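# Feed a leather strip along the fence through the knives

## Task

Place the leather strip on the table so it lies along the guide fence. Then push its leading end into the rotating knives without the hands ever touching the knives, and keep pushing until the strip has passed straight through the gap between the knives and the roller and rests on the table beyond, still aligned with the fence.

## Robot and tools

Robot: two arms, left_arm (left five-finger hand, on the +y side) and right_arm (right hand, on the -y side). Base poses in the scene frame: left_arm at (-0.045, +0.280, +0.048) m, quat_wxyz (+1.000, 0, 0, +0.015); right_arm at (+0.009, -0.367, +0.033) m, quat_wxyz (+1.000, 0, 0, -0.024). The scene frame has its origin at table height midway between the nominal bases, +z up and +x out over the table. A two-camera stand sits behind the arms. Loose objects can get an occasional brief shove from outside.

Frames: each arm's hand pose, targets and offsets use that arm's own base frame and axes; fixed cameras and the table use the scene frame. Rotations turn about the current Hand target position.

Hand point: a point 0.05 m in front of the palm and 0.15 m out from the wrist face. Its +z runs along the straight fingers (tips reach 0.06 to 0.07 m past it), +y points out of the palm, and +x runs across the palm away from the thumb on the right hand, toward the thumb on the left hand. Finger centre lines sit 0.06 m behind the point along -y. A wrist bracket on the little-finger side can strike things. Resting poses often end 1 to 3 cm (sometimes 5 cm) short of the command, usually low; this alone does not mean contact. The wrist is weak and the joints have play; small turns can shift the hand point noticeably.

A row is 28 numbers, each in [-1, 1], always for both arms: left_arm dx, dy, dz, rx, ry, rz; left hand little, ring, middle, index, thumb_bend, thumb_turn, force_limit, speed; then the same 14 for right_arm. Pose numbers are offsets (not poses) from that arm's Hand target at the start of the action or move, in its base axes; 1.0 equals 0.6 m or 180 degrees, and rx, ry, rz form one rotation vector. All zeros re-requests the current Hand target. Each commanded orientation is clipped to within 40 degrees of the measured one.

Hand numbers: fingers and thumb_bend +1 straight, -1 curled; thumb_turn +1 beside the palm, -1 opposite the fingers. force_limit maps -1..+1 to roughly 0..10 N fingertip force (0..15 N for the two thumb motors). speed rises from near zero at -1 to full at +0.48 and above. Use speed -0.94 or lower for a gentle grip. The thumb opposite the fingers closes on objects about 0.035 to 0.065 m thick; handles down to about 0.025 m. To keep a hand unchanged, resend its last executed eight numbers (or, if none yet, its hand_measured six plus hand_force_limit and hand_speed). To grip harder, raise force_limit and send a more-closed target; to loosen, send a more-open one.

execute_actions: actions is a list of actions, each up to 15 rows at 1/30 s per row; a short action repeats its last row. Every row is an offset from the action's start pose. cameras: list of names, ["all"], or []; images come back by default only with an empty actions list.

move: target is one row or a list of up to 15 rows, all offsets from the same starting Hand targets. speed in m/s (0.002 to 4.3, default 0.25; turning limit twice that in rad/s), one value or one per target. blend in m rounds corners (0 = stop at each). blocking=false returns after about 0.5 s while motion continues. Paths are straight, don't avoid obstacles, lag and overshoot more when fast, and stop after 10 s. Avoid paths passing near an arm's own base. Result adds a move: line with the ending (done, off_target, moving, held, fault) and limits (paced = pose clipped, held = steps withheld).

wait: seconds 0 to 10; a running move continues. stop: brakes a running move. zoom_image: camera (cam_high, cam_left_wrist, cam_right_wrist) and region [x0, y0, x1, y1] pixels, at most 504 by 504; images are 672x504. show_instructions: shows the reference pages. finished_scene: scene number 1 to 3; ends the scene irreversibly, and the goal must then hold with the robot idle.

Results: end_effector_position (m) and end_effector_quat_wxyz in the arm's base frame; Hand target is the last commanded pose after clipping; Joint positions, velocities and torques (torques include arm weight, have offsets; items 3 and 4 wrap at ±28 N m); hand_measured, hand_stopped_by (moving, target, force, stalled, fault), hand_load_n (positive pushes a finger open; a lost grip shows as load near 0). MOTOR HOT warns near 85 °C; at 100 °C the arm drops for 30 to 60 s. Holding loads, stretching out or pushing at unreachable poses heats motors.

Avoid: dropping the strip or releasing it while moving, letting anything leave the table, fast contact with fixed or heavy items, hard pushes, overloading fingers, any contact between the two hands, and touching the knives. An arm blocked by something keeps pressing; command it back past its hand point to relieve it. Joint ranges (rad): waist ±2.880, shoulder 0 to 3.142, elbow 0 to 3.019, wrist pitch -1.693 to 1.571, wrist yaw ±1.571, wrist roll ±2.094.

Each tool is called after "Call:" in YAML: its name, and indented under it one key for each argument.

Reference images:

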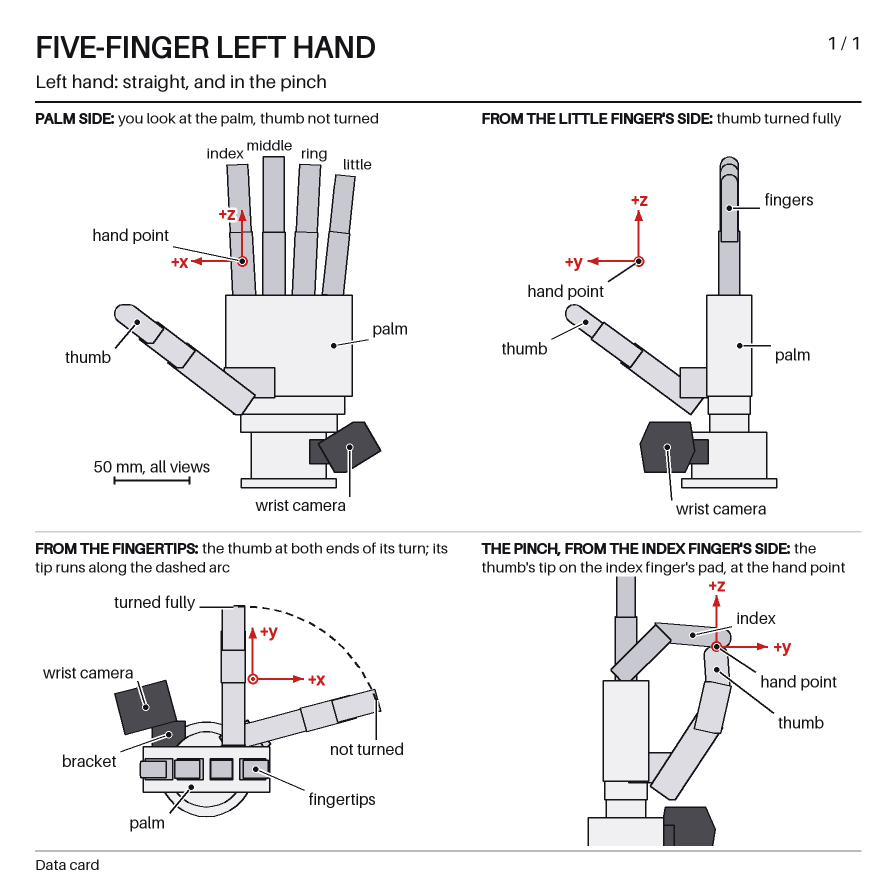

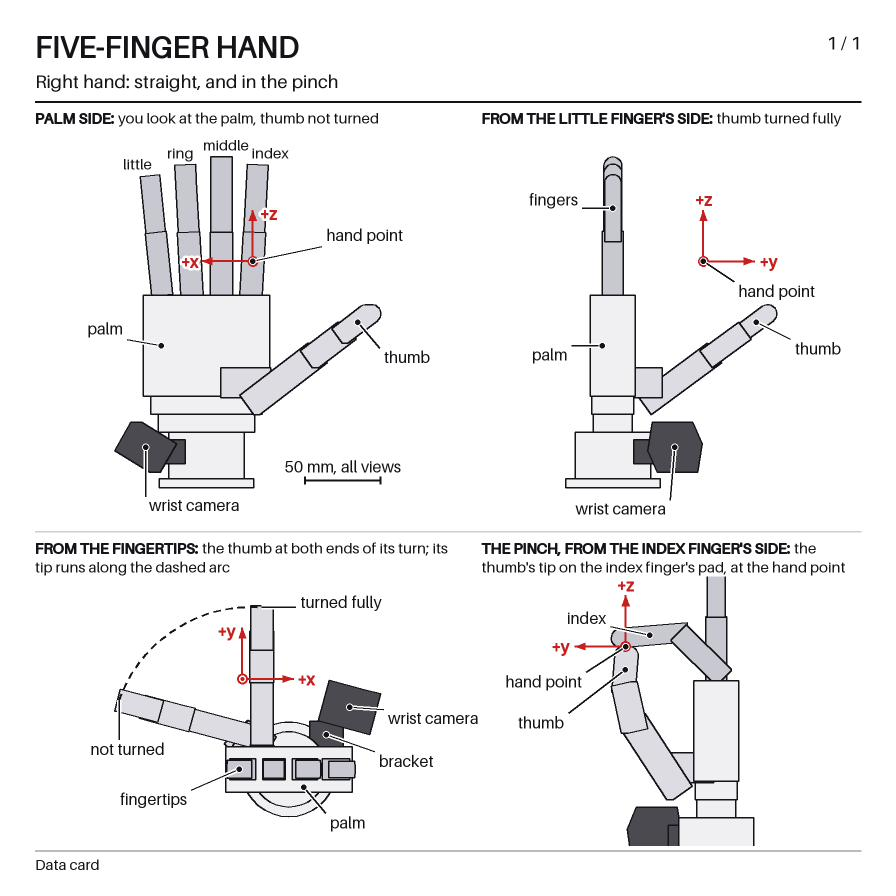

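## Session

Call:
execute_actions:
  actions: []

Call:
zoom_image:
  camera: "cam_high"
  region: [270, 50, 370, 160]

Scene clock: 0.00 s.
left_arm: end_effector_position=(+0.4716, +0.1583, +0.2067) hand_measured=(+1.000, +1.000, +1.000, +1.000, +1.000, +1.000) hand_load_n=(+0.0, +0.0, +0.0, +0.0, +0.0, +0.0) hand_stopped_by=(target, target, target, target, target, target) hand_force_limit=0.00 hand_speed=-0.80 end_effector_quat_wxyz=(+0.487, +0.004, +0.788, -0.377) | right_arm: end_effector_position=(+0.3162, -0.2030, +0.1476) hand_measured=(+1.000, +1.000, +1.000, +1.000, +1.000, +1.000) hand_load_n=(+0.0, +0.0, +0.0, +0.0, +0.0, +0.0) hand_stopped_by=(target, target, target, target, target, target) hand_force_limit=0.00 hand_speed=-0.80 end_effector_quat_wxyz=(-0.412, +0.717, -0.557, -0.074)
Joint positions: left_arm=[0.655 1.324 0.923 -0.385 1.223 1.672] | right_arm=[-0.849 1.717 1.342 -1.592 -0.789 -1.266]
Joint velocities: within noise
Joint torques (N m): no reading
Heat: left arm: hottest shoulder 35 °C; right arm: hottest shoulder 32 °C.
Hand target: left_arm +0.4773, +0.1626, +0.2182; +0.495, +0.012, +0.786, -0.371 | right_arm +0.3205, -0.2078, +0.1520; -0.410, +0.721, -0.555, -0.066

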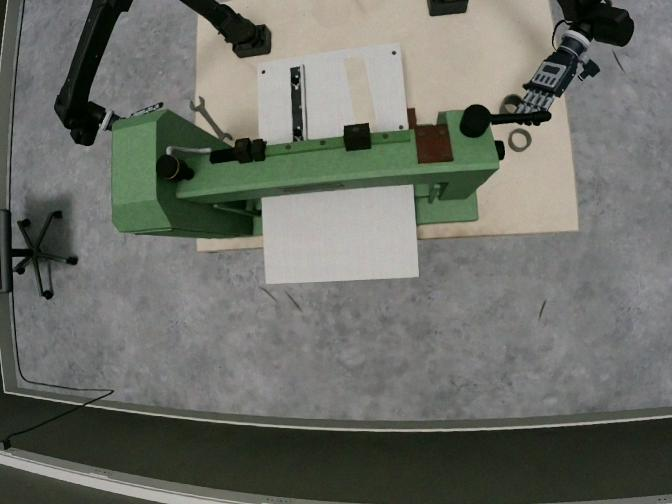

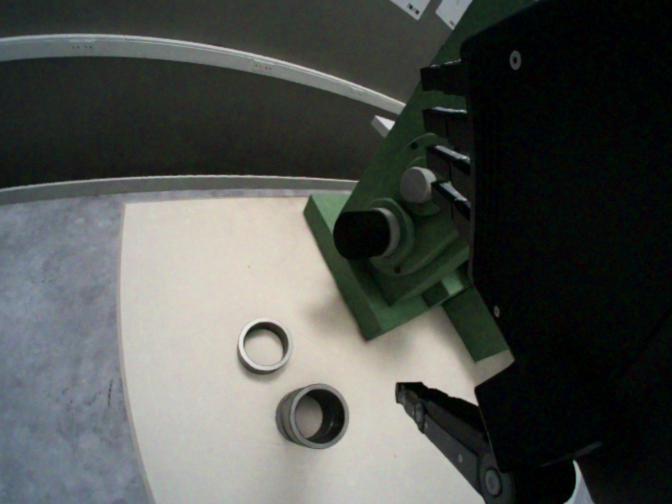

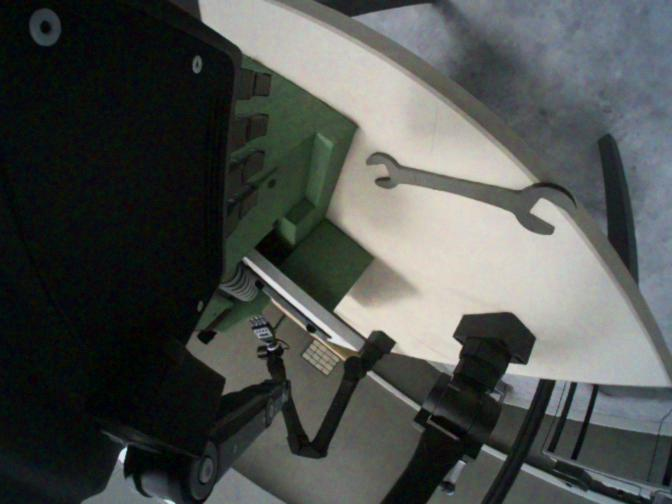

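Scaled by 4.582 from the camera's 672x504 image, which has a finer 960x720 frame.

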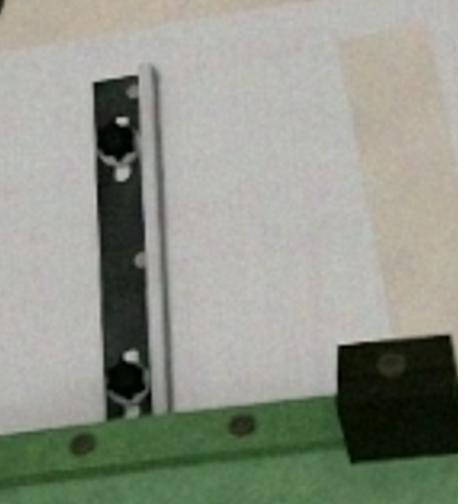

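Call:
move:
  target:
    - [0,0,0,0,0,0,1,1,1,1,1,1,0,-0.8,-0.134,0.03,0.23,0,0,0,-0.9,-0.9,1,1,1,1,0,-0.2]
    - [0,0,0,0,0,0,1,1,1,1,1,1,0,-0.8,-0.151,0.48,0.247,-0.2031,0.0483,-0.0986,-0.9,-0.9,1,1,1,1,0,-0.2]
    - [0,0,0,0,0,0,1,1,1,1,1,1,0,-0.8,-0.132,0.913,0.18,-0.2031,0.0483,-0.0986,-0.9,-0.9,1,1,1,1,0,-0.2]
  speed: 0.22
  blend: [0.05,0.06,0]
  cameras: ["cam_high"]

Scene clock: 38.93 s.
left_arm: end_effector_position=(+0.4716, +0.1583, +0.2067) hand_measured=(+1.000, +1.000, +1.000, +1.000, +1.000, +1.000) hand_load_n=(+0.0, -0.5, +0.0, +0.0, +0.0, +0.0) hand_stopped_by=(target, target, target, target, target, target) hand_force_limit=0.00 hand_speed=-0.80 end_effector_quat_wxyz=(+0.487, +0.004, +0.788, -0.377) | right_arm: end_effector_position=(+0.2295, +0.3228, +0.2381) hand_measured=(-0.900, -0.900, +1.000, +1.000, +1.000, +1.000) hand_load_n=(+0.0, +0.0, +0.0, +0.0, +0.0, +0.0) hand_stopped_by=(target, target, target, target, target, target) hand_force_limit=0.00 hand_speed=-0.20 end_effector_quat_wxyz=(-0.097, +0.723, -0.673, +0.122)
Joint positions: left_arm=[0.655 1.324 0.923 -0.385 1.223 1.672] | right_arm=[0.923 1.294 1.3 -1.403 0.263 0.828]
Joint torques (N m): left_arm=[1.55 -9 7.69 1.09 0.52 0.13] | right_arm=[1.14 -7.36 11.25 1.02 0.41 0.28]
Heat: left arm: hottest elbow 40 °C; right arm: hottest elbow 36 °C.
Hand target: left_arm +0.4773, +0.1626, +0.2182; +0.495, +0.012, +0.786, -0.371 | right_arm +0.2412, +0.3399, +0.2599; -0.127, +0.713, -0.679, +0.120
Off the commanded pose: left_arm 0.014 m, 2 deg | right_arm 0.030 m, 4 deg.
move: off_target (left_arm, right_arm)
Images, in order (width x height): cam_high 672x504.

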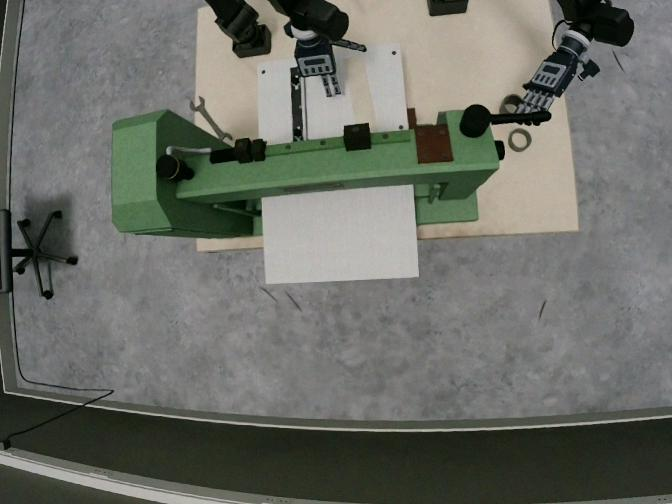

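Call:
move:
  target:
    - [0,0,0,0,0,0,1,1,1,1,1,1,0,-0.8,0,0.1135,-0.02,0,0,0,-0.9,-0.9,1,1,1,1,0,-0.2]
    - [0,0,0,0,0,0,1,1,1,1,1,1,0,-0.8,0,0.1135,-0.15,0,0,0,-0.9,-0.9,1,1,1,1,0,-0.2]
  speed: 0.12
  cameras: ["cam_high"]

Call:
zoom_image:
  camera: "cam_high"
  region: [280, 50, 400, 160]

Scene clock: 52.33 s.
left_arm: end_effector_position=(+0.4716, +0.1583, +0.2067) hand_measured=(+1.000, +1.000, +1.000, +1.000, +1.000, +1.000) hand_load_n=(+0.0, +0.0, +0.0, +0.0, +0.0, +0.0) hand_stopped_by=(target, target, target, target, target, target) hand_force_limit=0.00 hand_speed=-0.80 end_effector_quat_wxyz=(+0.487, +0.004, +0.788, -0.377) | right_arm: end_effector_position=(+0.2415, +0.4070, +0.1905) hand_measured=(-0.900, -0.900, +1.000, +1.000, +1.000, +1.000) hand_load_n=(+0.0, +0.5, +0.0, +0.0, +0.0, +0.0) hand_stopped_by=(target, target, target, target, target, target) hand_force_limit=0.00 hand_speed=-0.20 end_effector_quat_wxyz=(-0.139, +0.716, -0.674, +0.119)
Joint positions: left_arm=[0.655 1.324 0.923 -0.385 1.223 1.672] | right_arm=[1.018 1.445 1.314 -1.208 0.289 0.923]
Joint torques (N m): left_arm=[1.38 -8.82 7.64 1.07 0.51 0.11] | right_arm=[1.03 -8.41 5.53 1.54 0.25 0.27]
Heat: left arm: hottest elbow 42 °C; right arm: hottest elbow 38 °C.
Hand target: left_arm +0.4773, +0.1626, +0.2182; +0.495, +0.012, +0.786, -0.371 | right_arm +0.2412, +0.4081, +0.1700; -0.127, +0.713, -0.679, +0.120
Off the commanded pose: left_arm 0.014 m, 2 deg | right_arm 0.021 m, 2 deg.
move: off_target (left_arm, right_arm)
Images, in order (width x height): cam_high 672x504.

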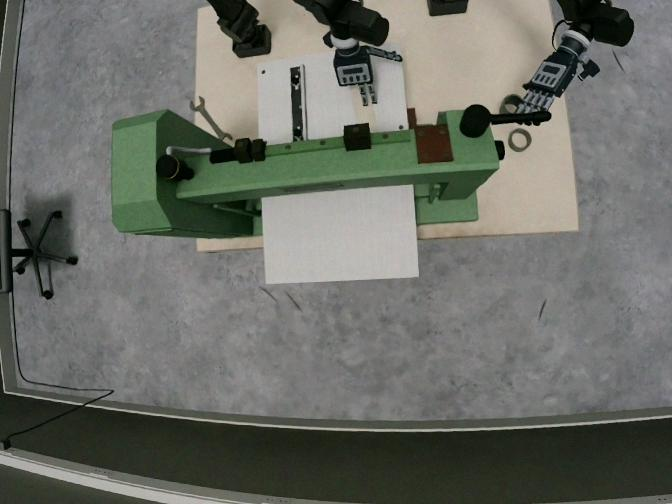

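Scaled by 4.200 from the camera's 672x504 image, which has a finer 960x720 frame.

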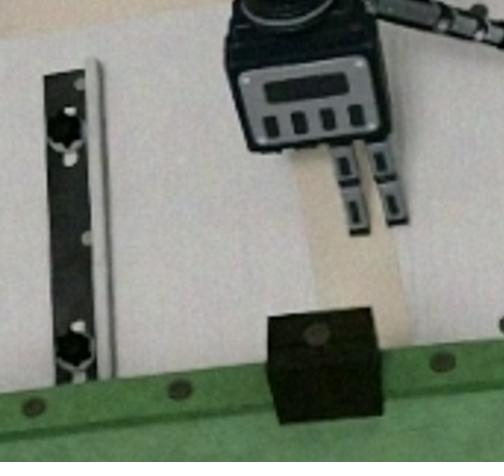

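Call:
move:
  target: [0,0,0,0,0,0,1,1,1,1,1,1,0,-0.8,0.008,-0.2,-0.003,0,0,0,-0.9,-0.9,1,1,1,1,0,-0.2]
  speed: 0.08
  cameras: ["cam_high","cam_right_wrist"]

Call:
zoom_image:
  camera: "cam_high"
  region: [280, 50, 400, 160]

Scene clock: 61.77 s.
left_arm: end_effector_position=(+0.4716, +0.1583, +0.2067) hand_measured=(+1.000, +1.000, +1.000, +1.000, +1.000, +1.000) hand_load_n=(+0.0, +0.0, +0.0, +0.0, +0.0, +0.0) hand_stopped_by=(target, target, target, target, target, target) hand_force_limit=0.00 hand_speed=-0.80 end_effector_quat_wxyz=(+0.487, +0.004, +0.788, -0.377) | right_arm: end_effector_position=(+0.2491, +0.3012, +0.1869) hand_measured=(-0.900, -0.900, +1.000, +1.000, +1.000, +1.000) hand_load_n=(+0.0, +0.5, +0.0, +0.0, +0.0, +0.0) hand_stopped_by=(target, target, target, target, target, target) hand_force_limit=0.00 hand_speed=-0.20 end_effector_quat_wxyz=(-0.152, +0.707, -0.681, +0.117)
Joint positions: left_arm=[0.655 1.324 0.923 -0.385 1.223 1.672] | right_arm=[0.842 1.205 1.075 -1.138 0.244 0.768]
Joint torques (N m): left_arm=[1.32 -9.17 7.8 1.18 0.53 0.13] | right_arm=[-0.32 -5.95 5.16 0.85 0.19 -0.17]
Heat: left arm: hottest elbow 42 °C; right arm: hottest elbow 38 °C.
Hand target: left_arm +0.4773, +0.1626, +0.2182; +0.495, +0.012, +0.786, -0.371 | right_arm +0.2460, +0.2880, +0.1682; -0.127, +0.713, -0.679, +0.120
Off the commanded pose: left_arm 0.014 m, 2 deg | right_arm 0.023 m, 3 deg.
move: off_target (left_arm, right_arm)
Images, in order (width x height): cam_high 672x504, cam_right_wrist 672x504.

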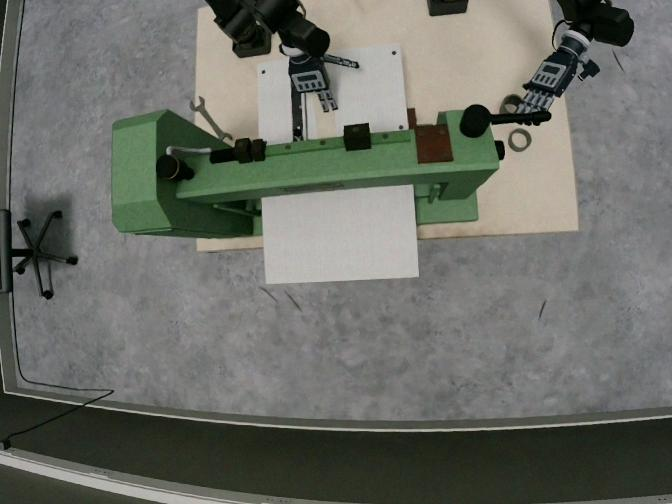

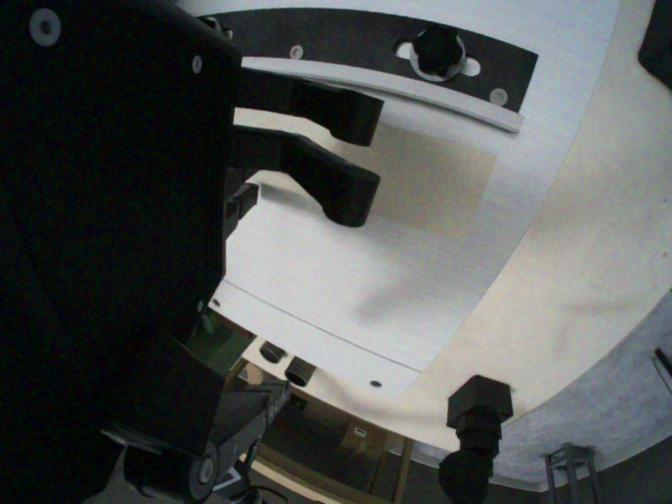

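Scaled by 4.200 from the camera's 672x504 image, which has a finer 960x720 frame.

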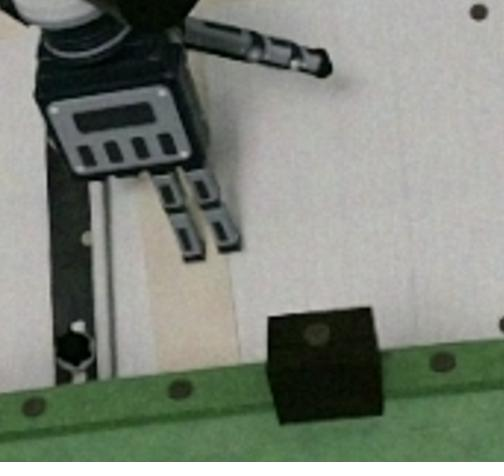

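Call:
move:
  target:
    - [0,0,0,0,0,0,1,1,1,1,1,1,0,-0.8,0,0.0,0.1,0,0,0,-0.9,-0.9,1,1,1,1,0,-0.2]
    - [0,0,0,0,0,0,1,1,1,1,1,1,0,-0.8,0.053,0.032,0.1,0,0,0,-0.9,-0.9,1,1,1,1,0,-0.2]
    - [0,0,0,0,0,0,1,1,1,1,1,1,0,-0.8,0.053,0.032,-0.003,0,0,0,-0.9,-0.9,1,1,1,1,0,-0.2]
    - [0,0,0,0,0,0,1,1,1,1,1,1,0,-0.8,0.055,-0.045,-0.003,0,0,0,-0.9,-0.9,1,1,1,1,0,-0.2]
  speed: 0.09
  cameras: ["cam_high","cam_right_wrist"]

Call:
zoom_image:
  camera: "cam_high"
  region: [280, 50, 400, 160]

Scene clock: 79.20 s.
left_arm: end_effector_position=(+0.4716, +0.1583, +0.2067) hand_measured=(+1.000, +1.000, +1.000, +1.000, +1.000, +1.000) hand_load_n=(+0.0, +0.0, +0.0, +0.0, +0.0, +0.0) hand_stopped_by=(target, target, target, target, target, target) hand_force_limit=0.00 hand_speed=-0.80 end_effector_quat_wxyz=(+0.487, +0.004, +0.788, -0.377) | right_arm: end_effector_position=(+0.2830, +0.2758, +0.1867) hand_measured=(-0.900, -0.900, +1.000, +1.000, +1.000, +1.000) hand_load_n=(+0.0, +0.0, +0.5, +0.0, +0.0, +0.0) hand_stopped_by=(target, target, target, target, target, target) hand_force_limit=0.00 hand_speed=-0.20 end_effector_quat_wxyz=(-0.155, +0.707, -0.680, +0.118)
Joint positions: left_arm=[0.655 1.324 0.923 -0.385 1.223 1.672] | right_arm=[0.725 1.213 1.078 -1.101 0.208 0.65]
Joint torques (N m): left_arm=[1.32 -8.41 7.66 1.06 0.56 0.12] | right_arm=[-0.56 -6.01 5.11 0.8 0.3 -0.19]
Heat: left arm: hottest elbow 44 °C; right arm: hottest elbow 38 °C.
Hand target: left_arm +0.4773, +0.1626, +0.2182; +0.495, +0.012, +0.786, -0.371 | right_arm +0.2791, +0.2610, +0.1663; -0.127, +0.713, -0.679, +0.121
Off the commanded pose: left_arm 0.014 m, 2 deg | right_arm 0.025 m, 3 deg.
move: off_target (left_arm, right_arm)
Images, in order (width x height): cam_high 672x504, cam_right_wrist 672x504.

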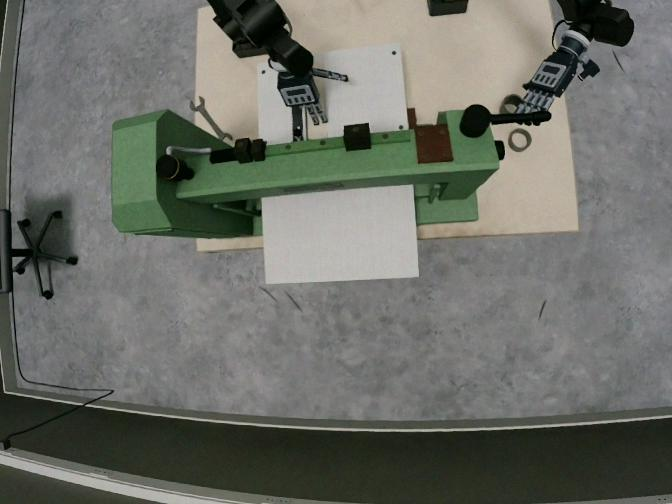

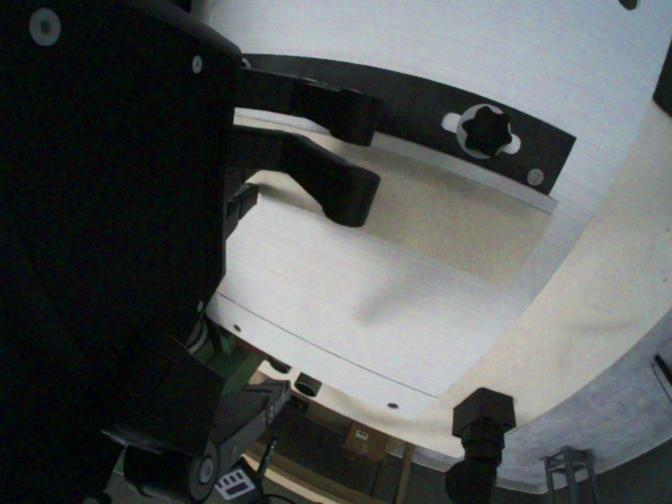

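Scaled by 4.200 from the camera's 672x504 image, which has a finer 960x720 frame.

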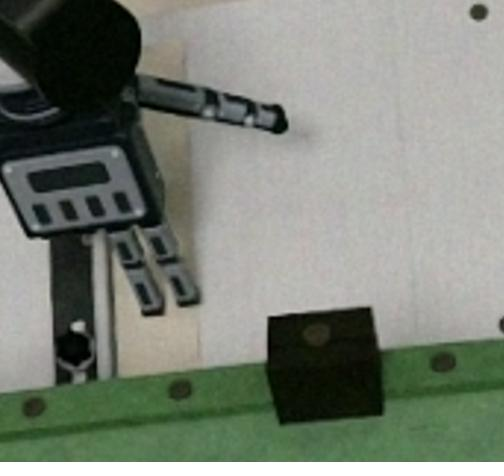

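Call:
zoom_image:
  camera: "cam_high"
  region: [295, 55, 345, 145]

Call:
zoom_image:
  camera: "cam_right_wrist"
  region: [230, 60, 600, 300]

Scaled by 5.600 from the camera's 672x504 image, which has a finer 960x720 frame.

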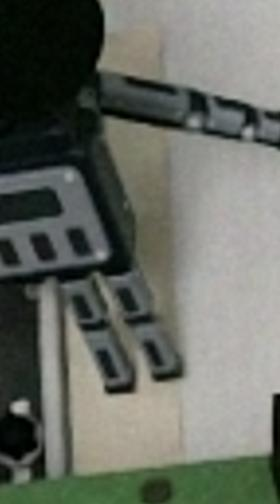

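Scaled by 1.362 from the camera's 672x504 image, which has a finer 960x720 frame.

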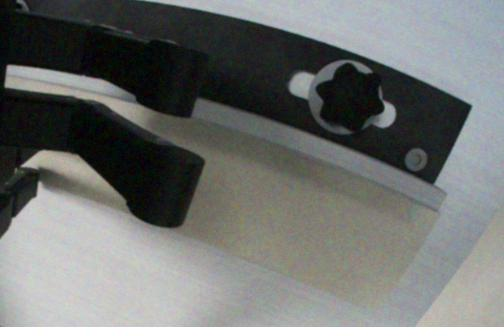

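Call:
move:
  target:
    - [0,0,0,0,0,0,1,1,1,1,1,1,0,-0.8,0,0.0,0.12,0,0,0,-0.9,-0.9,1,1,1,1,0,-0.2]
    - [0,0,0,0,0,0,1,1,1,1,1,1,0,-0.8,-0.302,0.002,0.12,0,0,0,-0.9,-0.9,1,1,1,1,0,-0.2]
    - [0,0,0,0,0,0,1,1,1,1,1,1,0,-0.8,-0.302,0.002,0.06,0,0,0,-0.9,-0.9,1,1,1,1,0,-0.2]
  speed: 0.12
  cameras: ["cam_high"]

Call:
zoom_image:
  camera: "cam_high"
  region: [280, 40, 360, 145]

Scene clock: 122.27 s.
left_arm: end_effector_position=(+0.4716, +0.1583, +0.2067) hand_measured=(+1.000, +1.000, +1.000, +1.000, +1.000, +1.000) hand_load_n=(+0.0, +0.0, +0.0, +0.0, +0.0, -0.5) hand_stopped_by=(target, target, target, target, target, target) hand_force_limit=0.00 hand_speed=-0.80 end_effector_quat_wxyz=(+0.487, +0.004, +0.788, -0.377) | right_arm: end_effector_position=(+0.0983, +0.2601, +0.2045) hand_measured=(-0.900, -0.900, +1.000, +1.000, +1.000, +1.000) hand_load_n=(+0.0, +0.0, +0.0, +0.0, +0.0, +0.0) hand_stopped_by=(target, target, target, target, target, target) hand_force_limit=0.00 hand_speed=-0.20 end_effector_quat_wxyz=(-0.120, +0.718, -0.675, +0.122)
Joint positions: left_arm=[0.655 1.324 0.923 -0.385 1.223 1.672] | right_arm=[1.198 0.951 0.959 -1.443 0.317 1.114]
Joint torques (N m): left_arm=[1.32 -9.11 7.62 1.06 0.53 0.09] | right_arm=[1.44 -3.6 6.42 1.21 0.44 0.27]
Heat: left arm: hottest elbow 45 °C; right arm: hottest elbow 37 °C.
Hand target: left_arm +0.4773, +0.1626, +0.2182; +0.495, +0.012, +0.786, -0.371 | right_arm +0.0979, +0.2623, +0.2024; -0.127, +0.713, -0.679, +0.121
Off the commanded pose: left_arm 0.014 m, 2 deg | right_arm 0.003 m, 1 deg.
move: off_target (left_arm)
Images, in order (width x height): cam_high 672x504.

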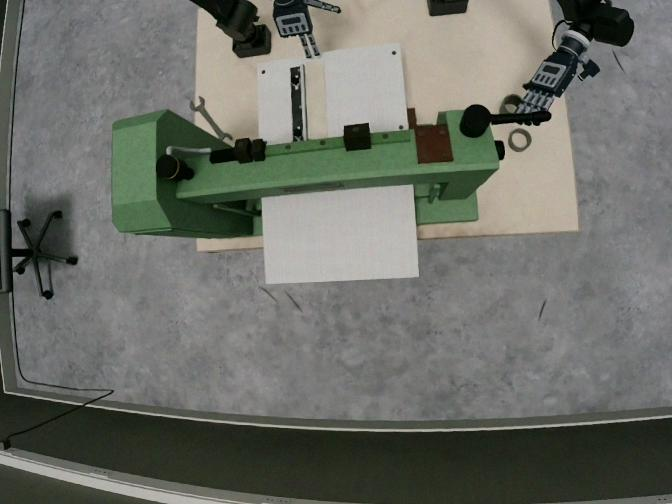

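Scaled by 4.800 from the camera's 672x504 image, which has a finer 960x720 frame.

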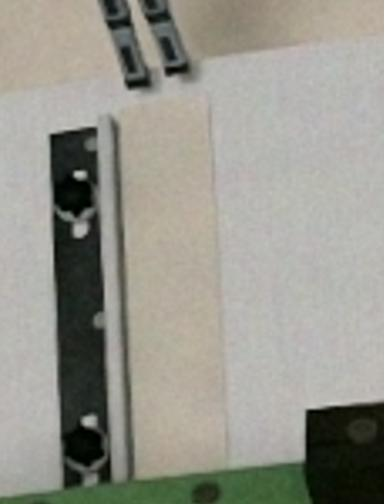

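Call:
move:
  target:
    - [0,0,0,0,0,0,1,1,1,1,1,1,0,-0.8,-0.002,0.012,0,0,0,-0.022,-0.9,-0.9,1,1,1,1,0,-0.2]
    - [0,0,0,0,0,0,1,1,1,1,1,1,0,-0.8,-0.002,0.012,-0.057,0,0,-0.022,-0.9,-0.9,1,1,1,1,0,-0.2]
    - [0,0,0,0,0,0,1,1,1,1,1,1,0,-0.8,0.03,0.012,-0.057,0,0,-0.022,-0.9,-0.9,1,1,1,1,0,-0.2]
  speed: 0.06
  cameras: ["cam_high"]

Call:
zoom_image:
  camera: "cam_high"
  region: [280, 40, 360, 145]

Scene clock: 146.17 s.
left_arm: end_effector_position=(+0.4716, +0.1583, +0.2067) hand_measured=(+1.000, +1.000, +1.000, +1.000, +1.000, +1.000) hand_load_n=(+0.0, +0.0, +0.0, +0.0, +0.0, -0.5) hand_stopped_by=(target, target, target, target, target, target) hand_force_limit=0.00 hand_speed=-0.80 end_effector_quat_wxyz=(+0.487, +0.004, +0.788, -0.377) | right_arm: end_effector_position=(+0.1115, +0.2691, +0.1858) hand_measured=(-0.900, -0.900, +1.000, +1.000, +1.000, +1.000) hand_load_n=(+0.0, +0.0, -1.0, +0.0, +0.0, +0.0) hand_stopped_by=(target, target, target, target, target, target) hand_force_limit=0.00 hand_speed=-0.20 end_effector_quat_wxyz=(-0.138, +0.685, -0.705, +0.119)
Joint positions: left_arm=[0.655 1.324 0.923 -0.385 1.223 1.672] | right_arm=[1.175 0.953 0.906 -1.356 0.327 1.176]
Joint torques (N m): left_arm=[1.26 -8.53 7.76 1.03 0.53 0.12] | right_arm=[-0.32 -0.97 5.72 1.73 0.17 -0.12]
Heat: left arm: hottest elbow 46 °C; right arm: hottest elbow 38 °C.
Hand target: left_arm +0.4773, +0.1626, +0.2182; +0.495, +0.012, +0.786, -0.371 | right_arm +0.1158, +0.2694, +0.1681; -0.123, +0.689, -0.703, +0.125
Off the commanded pose: left_arm 0.014 m, 2 deg | right_arm 0.018 m, 2 deg.
move: off_target (left_arm, right_arm)
Images, in order (width x height): cam_high 672x504.

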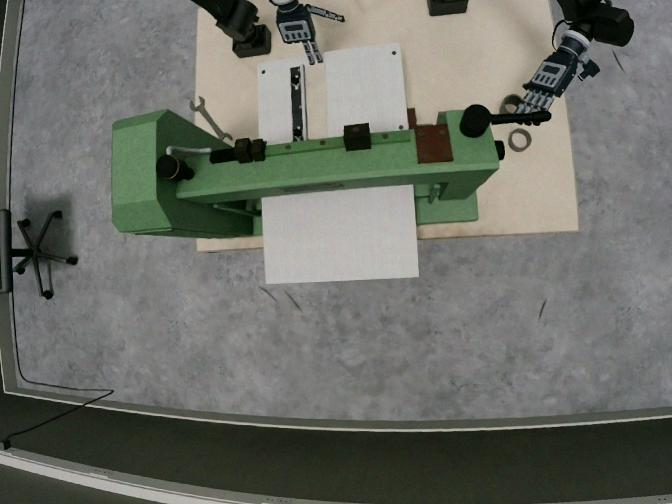

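Scaled by 4.800 from the camera's 672x504 image, which has a finer 960x720 frame.

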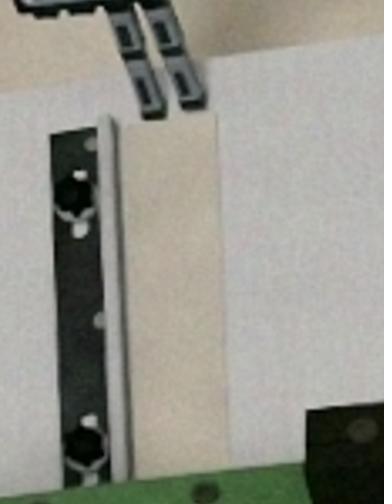

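Call:
move:
  target:
    - [0,0,0,0,0,0,1,1,1,1,1,1,0,-0.8,0.0,-0.018,0,0,0,0,-0.9,-0.9,1,1,1,1,0,-0.2]
    - [0,0,0,0,0,0,1,1,1,1,1,1,0,-0.8,0.03,-0.018,0,0,0,0,-0.9,-0.9,1,1,1,1,0,-0.2]
  speed: 0.05
  cameras: ["cam_high"]

Call:
zoom_image:
  camera: "cam_high"
  region: [280, 40, 360, 145]

Scene clock: 156.50 s.
left_arm: end_effector_position=(+0.4716, +0.1583, +0.2067) hand_measured=(+1.000, +1.000, +1.000, +1.000, +1.000, +1.000) hand_load_n=(+0.0, +0.0, +0.0, +0.0, +0.0, +0.0) hand_stopped_by=(target, target, target, target, target, target) hand_force_limit=0.00 hand_speed=-0.80 end_effector_quat_wxyz=(+0.487, +0.004, +0.788, -0.377) | right_arm: end_effector_position=(+0.1311, +0.2632, +0.1857) hand_measured=(-0.900, -0.900, +1.000, +1.000, +1.000, +1.000) hand_load_n=(+0.0, +0.0, -0.5, +0.0, +0.0, +0.0) hand_stopped_by=(target, target, target, target, target, target) hand_force_limit=0.00 hand_speed=-0.20 end_effector_quat_wxyz=(-0.143, +0.684, -0.706, +0.116)
Joint positions: left_arm=[0.655 1.324 0.923 -0.385 1.223 1.672] | right_arm=[1.094 0.947 0.899 -1.317 0.311 1.093]
Joint torques (N m): left_arm=[1.14 -8.76 7.84 1.01 0.52 0.11] | right_arm=[-0.26 -1.2 5.75 1.2 0.29 -0.15]
Heat: left arm: hottest elbow 46 °C; right arm: hottest elbow 37 °C.
Hand target: left_arm +0.4773, +0.1626, +0.2182; +0.495, +0.012, +0.786, -0.371 | right_arm +0.1338, +0.2586, +0.1681; -0.123, +0.689, -0.703, +0.125
Off the commanded pose: left_arm 0.014 m, 2 deg | right_arm 0.018 m, 3 deg.
move: off_target (left_arm, right_arm)
Images, in order (width x height): cam_high 672x504.

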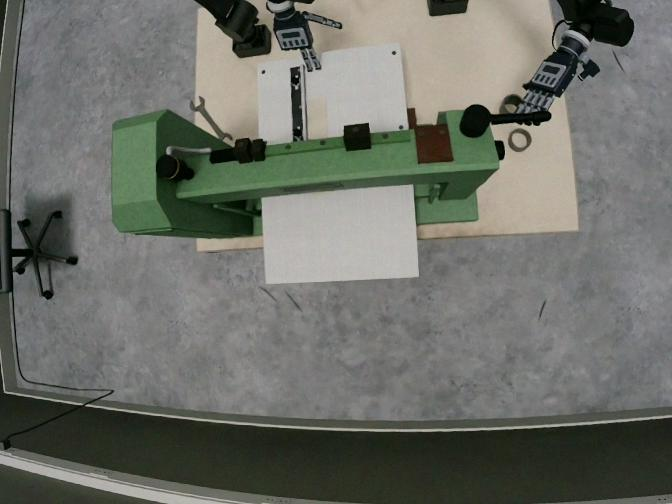

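Scaled by 4.800 from the camera's 672x504 image, which has a finer 960x720 frame.

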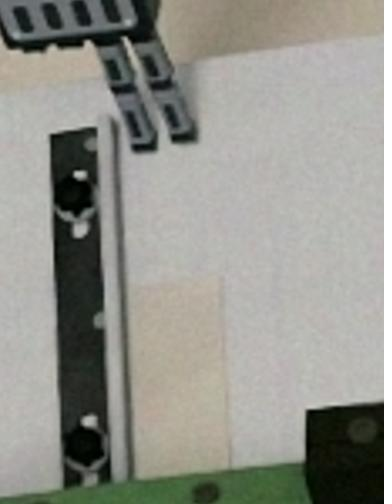

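Call:
move:
  target: [0,0,0,0,0,0,1,1,1,1,1,1,0,-0.8,0,0,0.08,0,0,0,-0.9,-0.9,1,1,1,1,0,-0.2]
  speed: 0.1
  cameras: ["cam_high"]

Call:
zoom_image:
  camera: "cam_high"
  region: [240, 170, 420, 290]

Scene clock: 164.83 s.
left_arm: end_effector_position=(+0.4716, +0.1583, +0.2067) hand_measured=(+1.000, +1.000, +1.000, +1.000, +1.000, +1.000) hand_load_n=(+0.0, +0.0, +0.0, +0.0, +0.0, -0.5) hand_stopped_by=(target, target, target, target, target, target) hand_force_limit=0.00 hand_speed=-0.80 end_effector_quat_wxyz=(+0.487, +0.004, +0.788, -0.377) | right_arm: end_effector_position=(+0.1273, +0.2536, +0.1954) hand_measured=(-0.900, -0.900, +1.000, +1.000, +1.000, +1.000) hand_load_n=(+0.0, +0.0, -0.5, +0.0, +0.0, -0.5) hand_stopped_by=(target, target, target, target, target, target) hand_force_limit=0.00 hand_speed=-0.20 end_effector_quat_wxyz=(-0.114, +0.688, -0.706, +0.125)
Joint positions: left_arm=[0.655 1.324 0.923 -0.385 1.223 1.672] | right_arm=[1.089 0.966 0.944 -1.405 0.309 1.091]
Joint torques (N m): left_arm=[0.85 -9.47 7.73 1.1 0.51 0.11] | right_arm=[0.09 -2.96 10.99 -0.17 0.4 -0.13]
Heat: left arm: hottest elbow 46 °C; right arm: hottest elbow 37 °C.
Hand target: left_arm +0.4773, +0.1626, +0.2182; +0.495, +0.012, +0.786, -0.371 | right_arm +0.1338, +0.2586, +0.2161; -0.123, +0.689, -0.703, +0.125
Off the commanded pose: left_arm 0.014 m, 2 deg | right_arm 0.022 m, 1 deg.
move: off_target (left_arm, right_arm)
Images, in order (width x height): cam_high 672x504.

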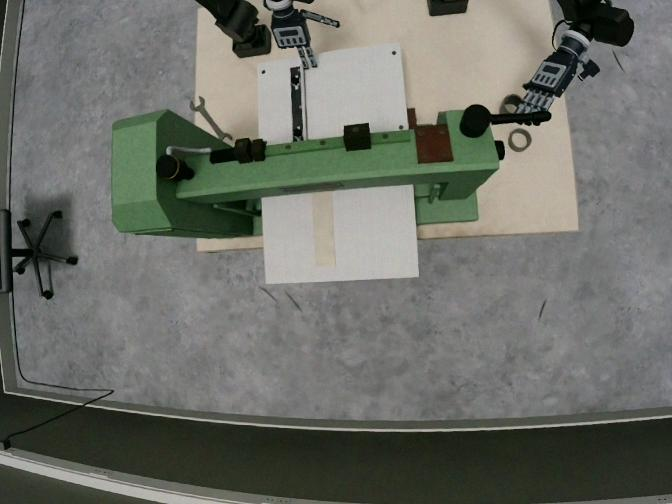

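Scaled by 2.800 from the camera's 672x504 image, which has a finer 960x720 frame.

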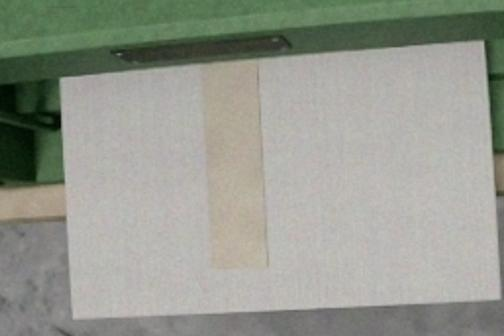

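Call:
finished_scene:
  scene: 3

The scene is finished: the task was done.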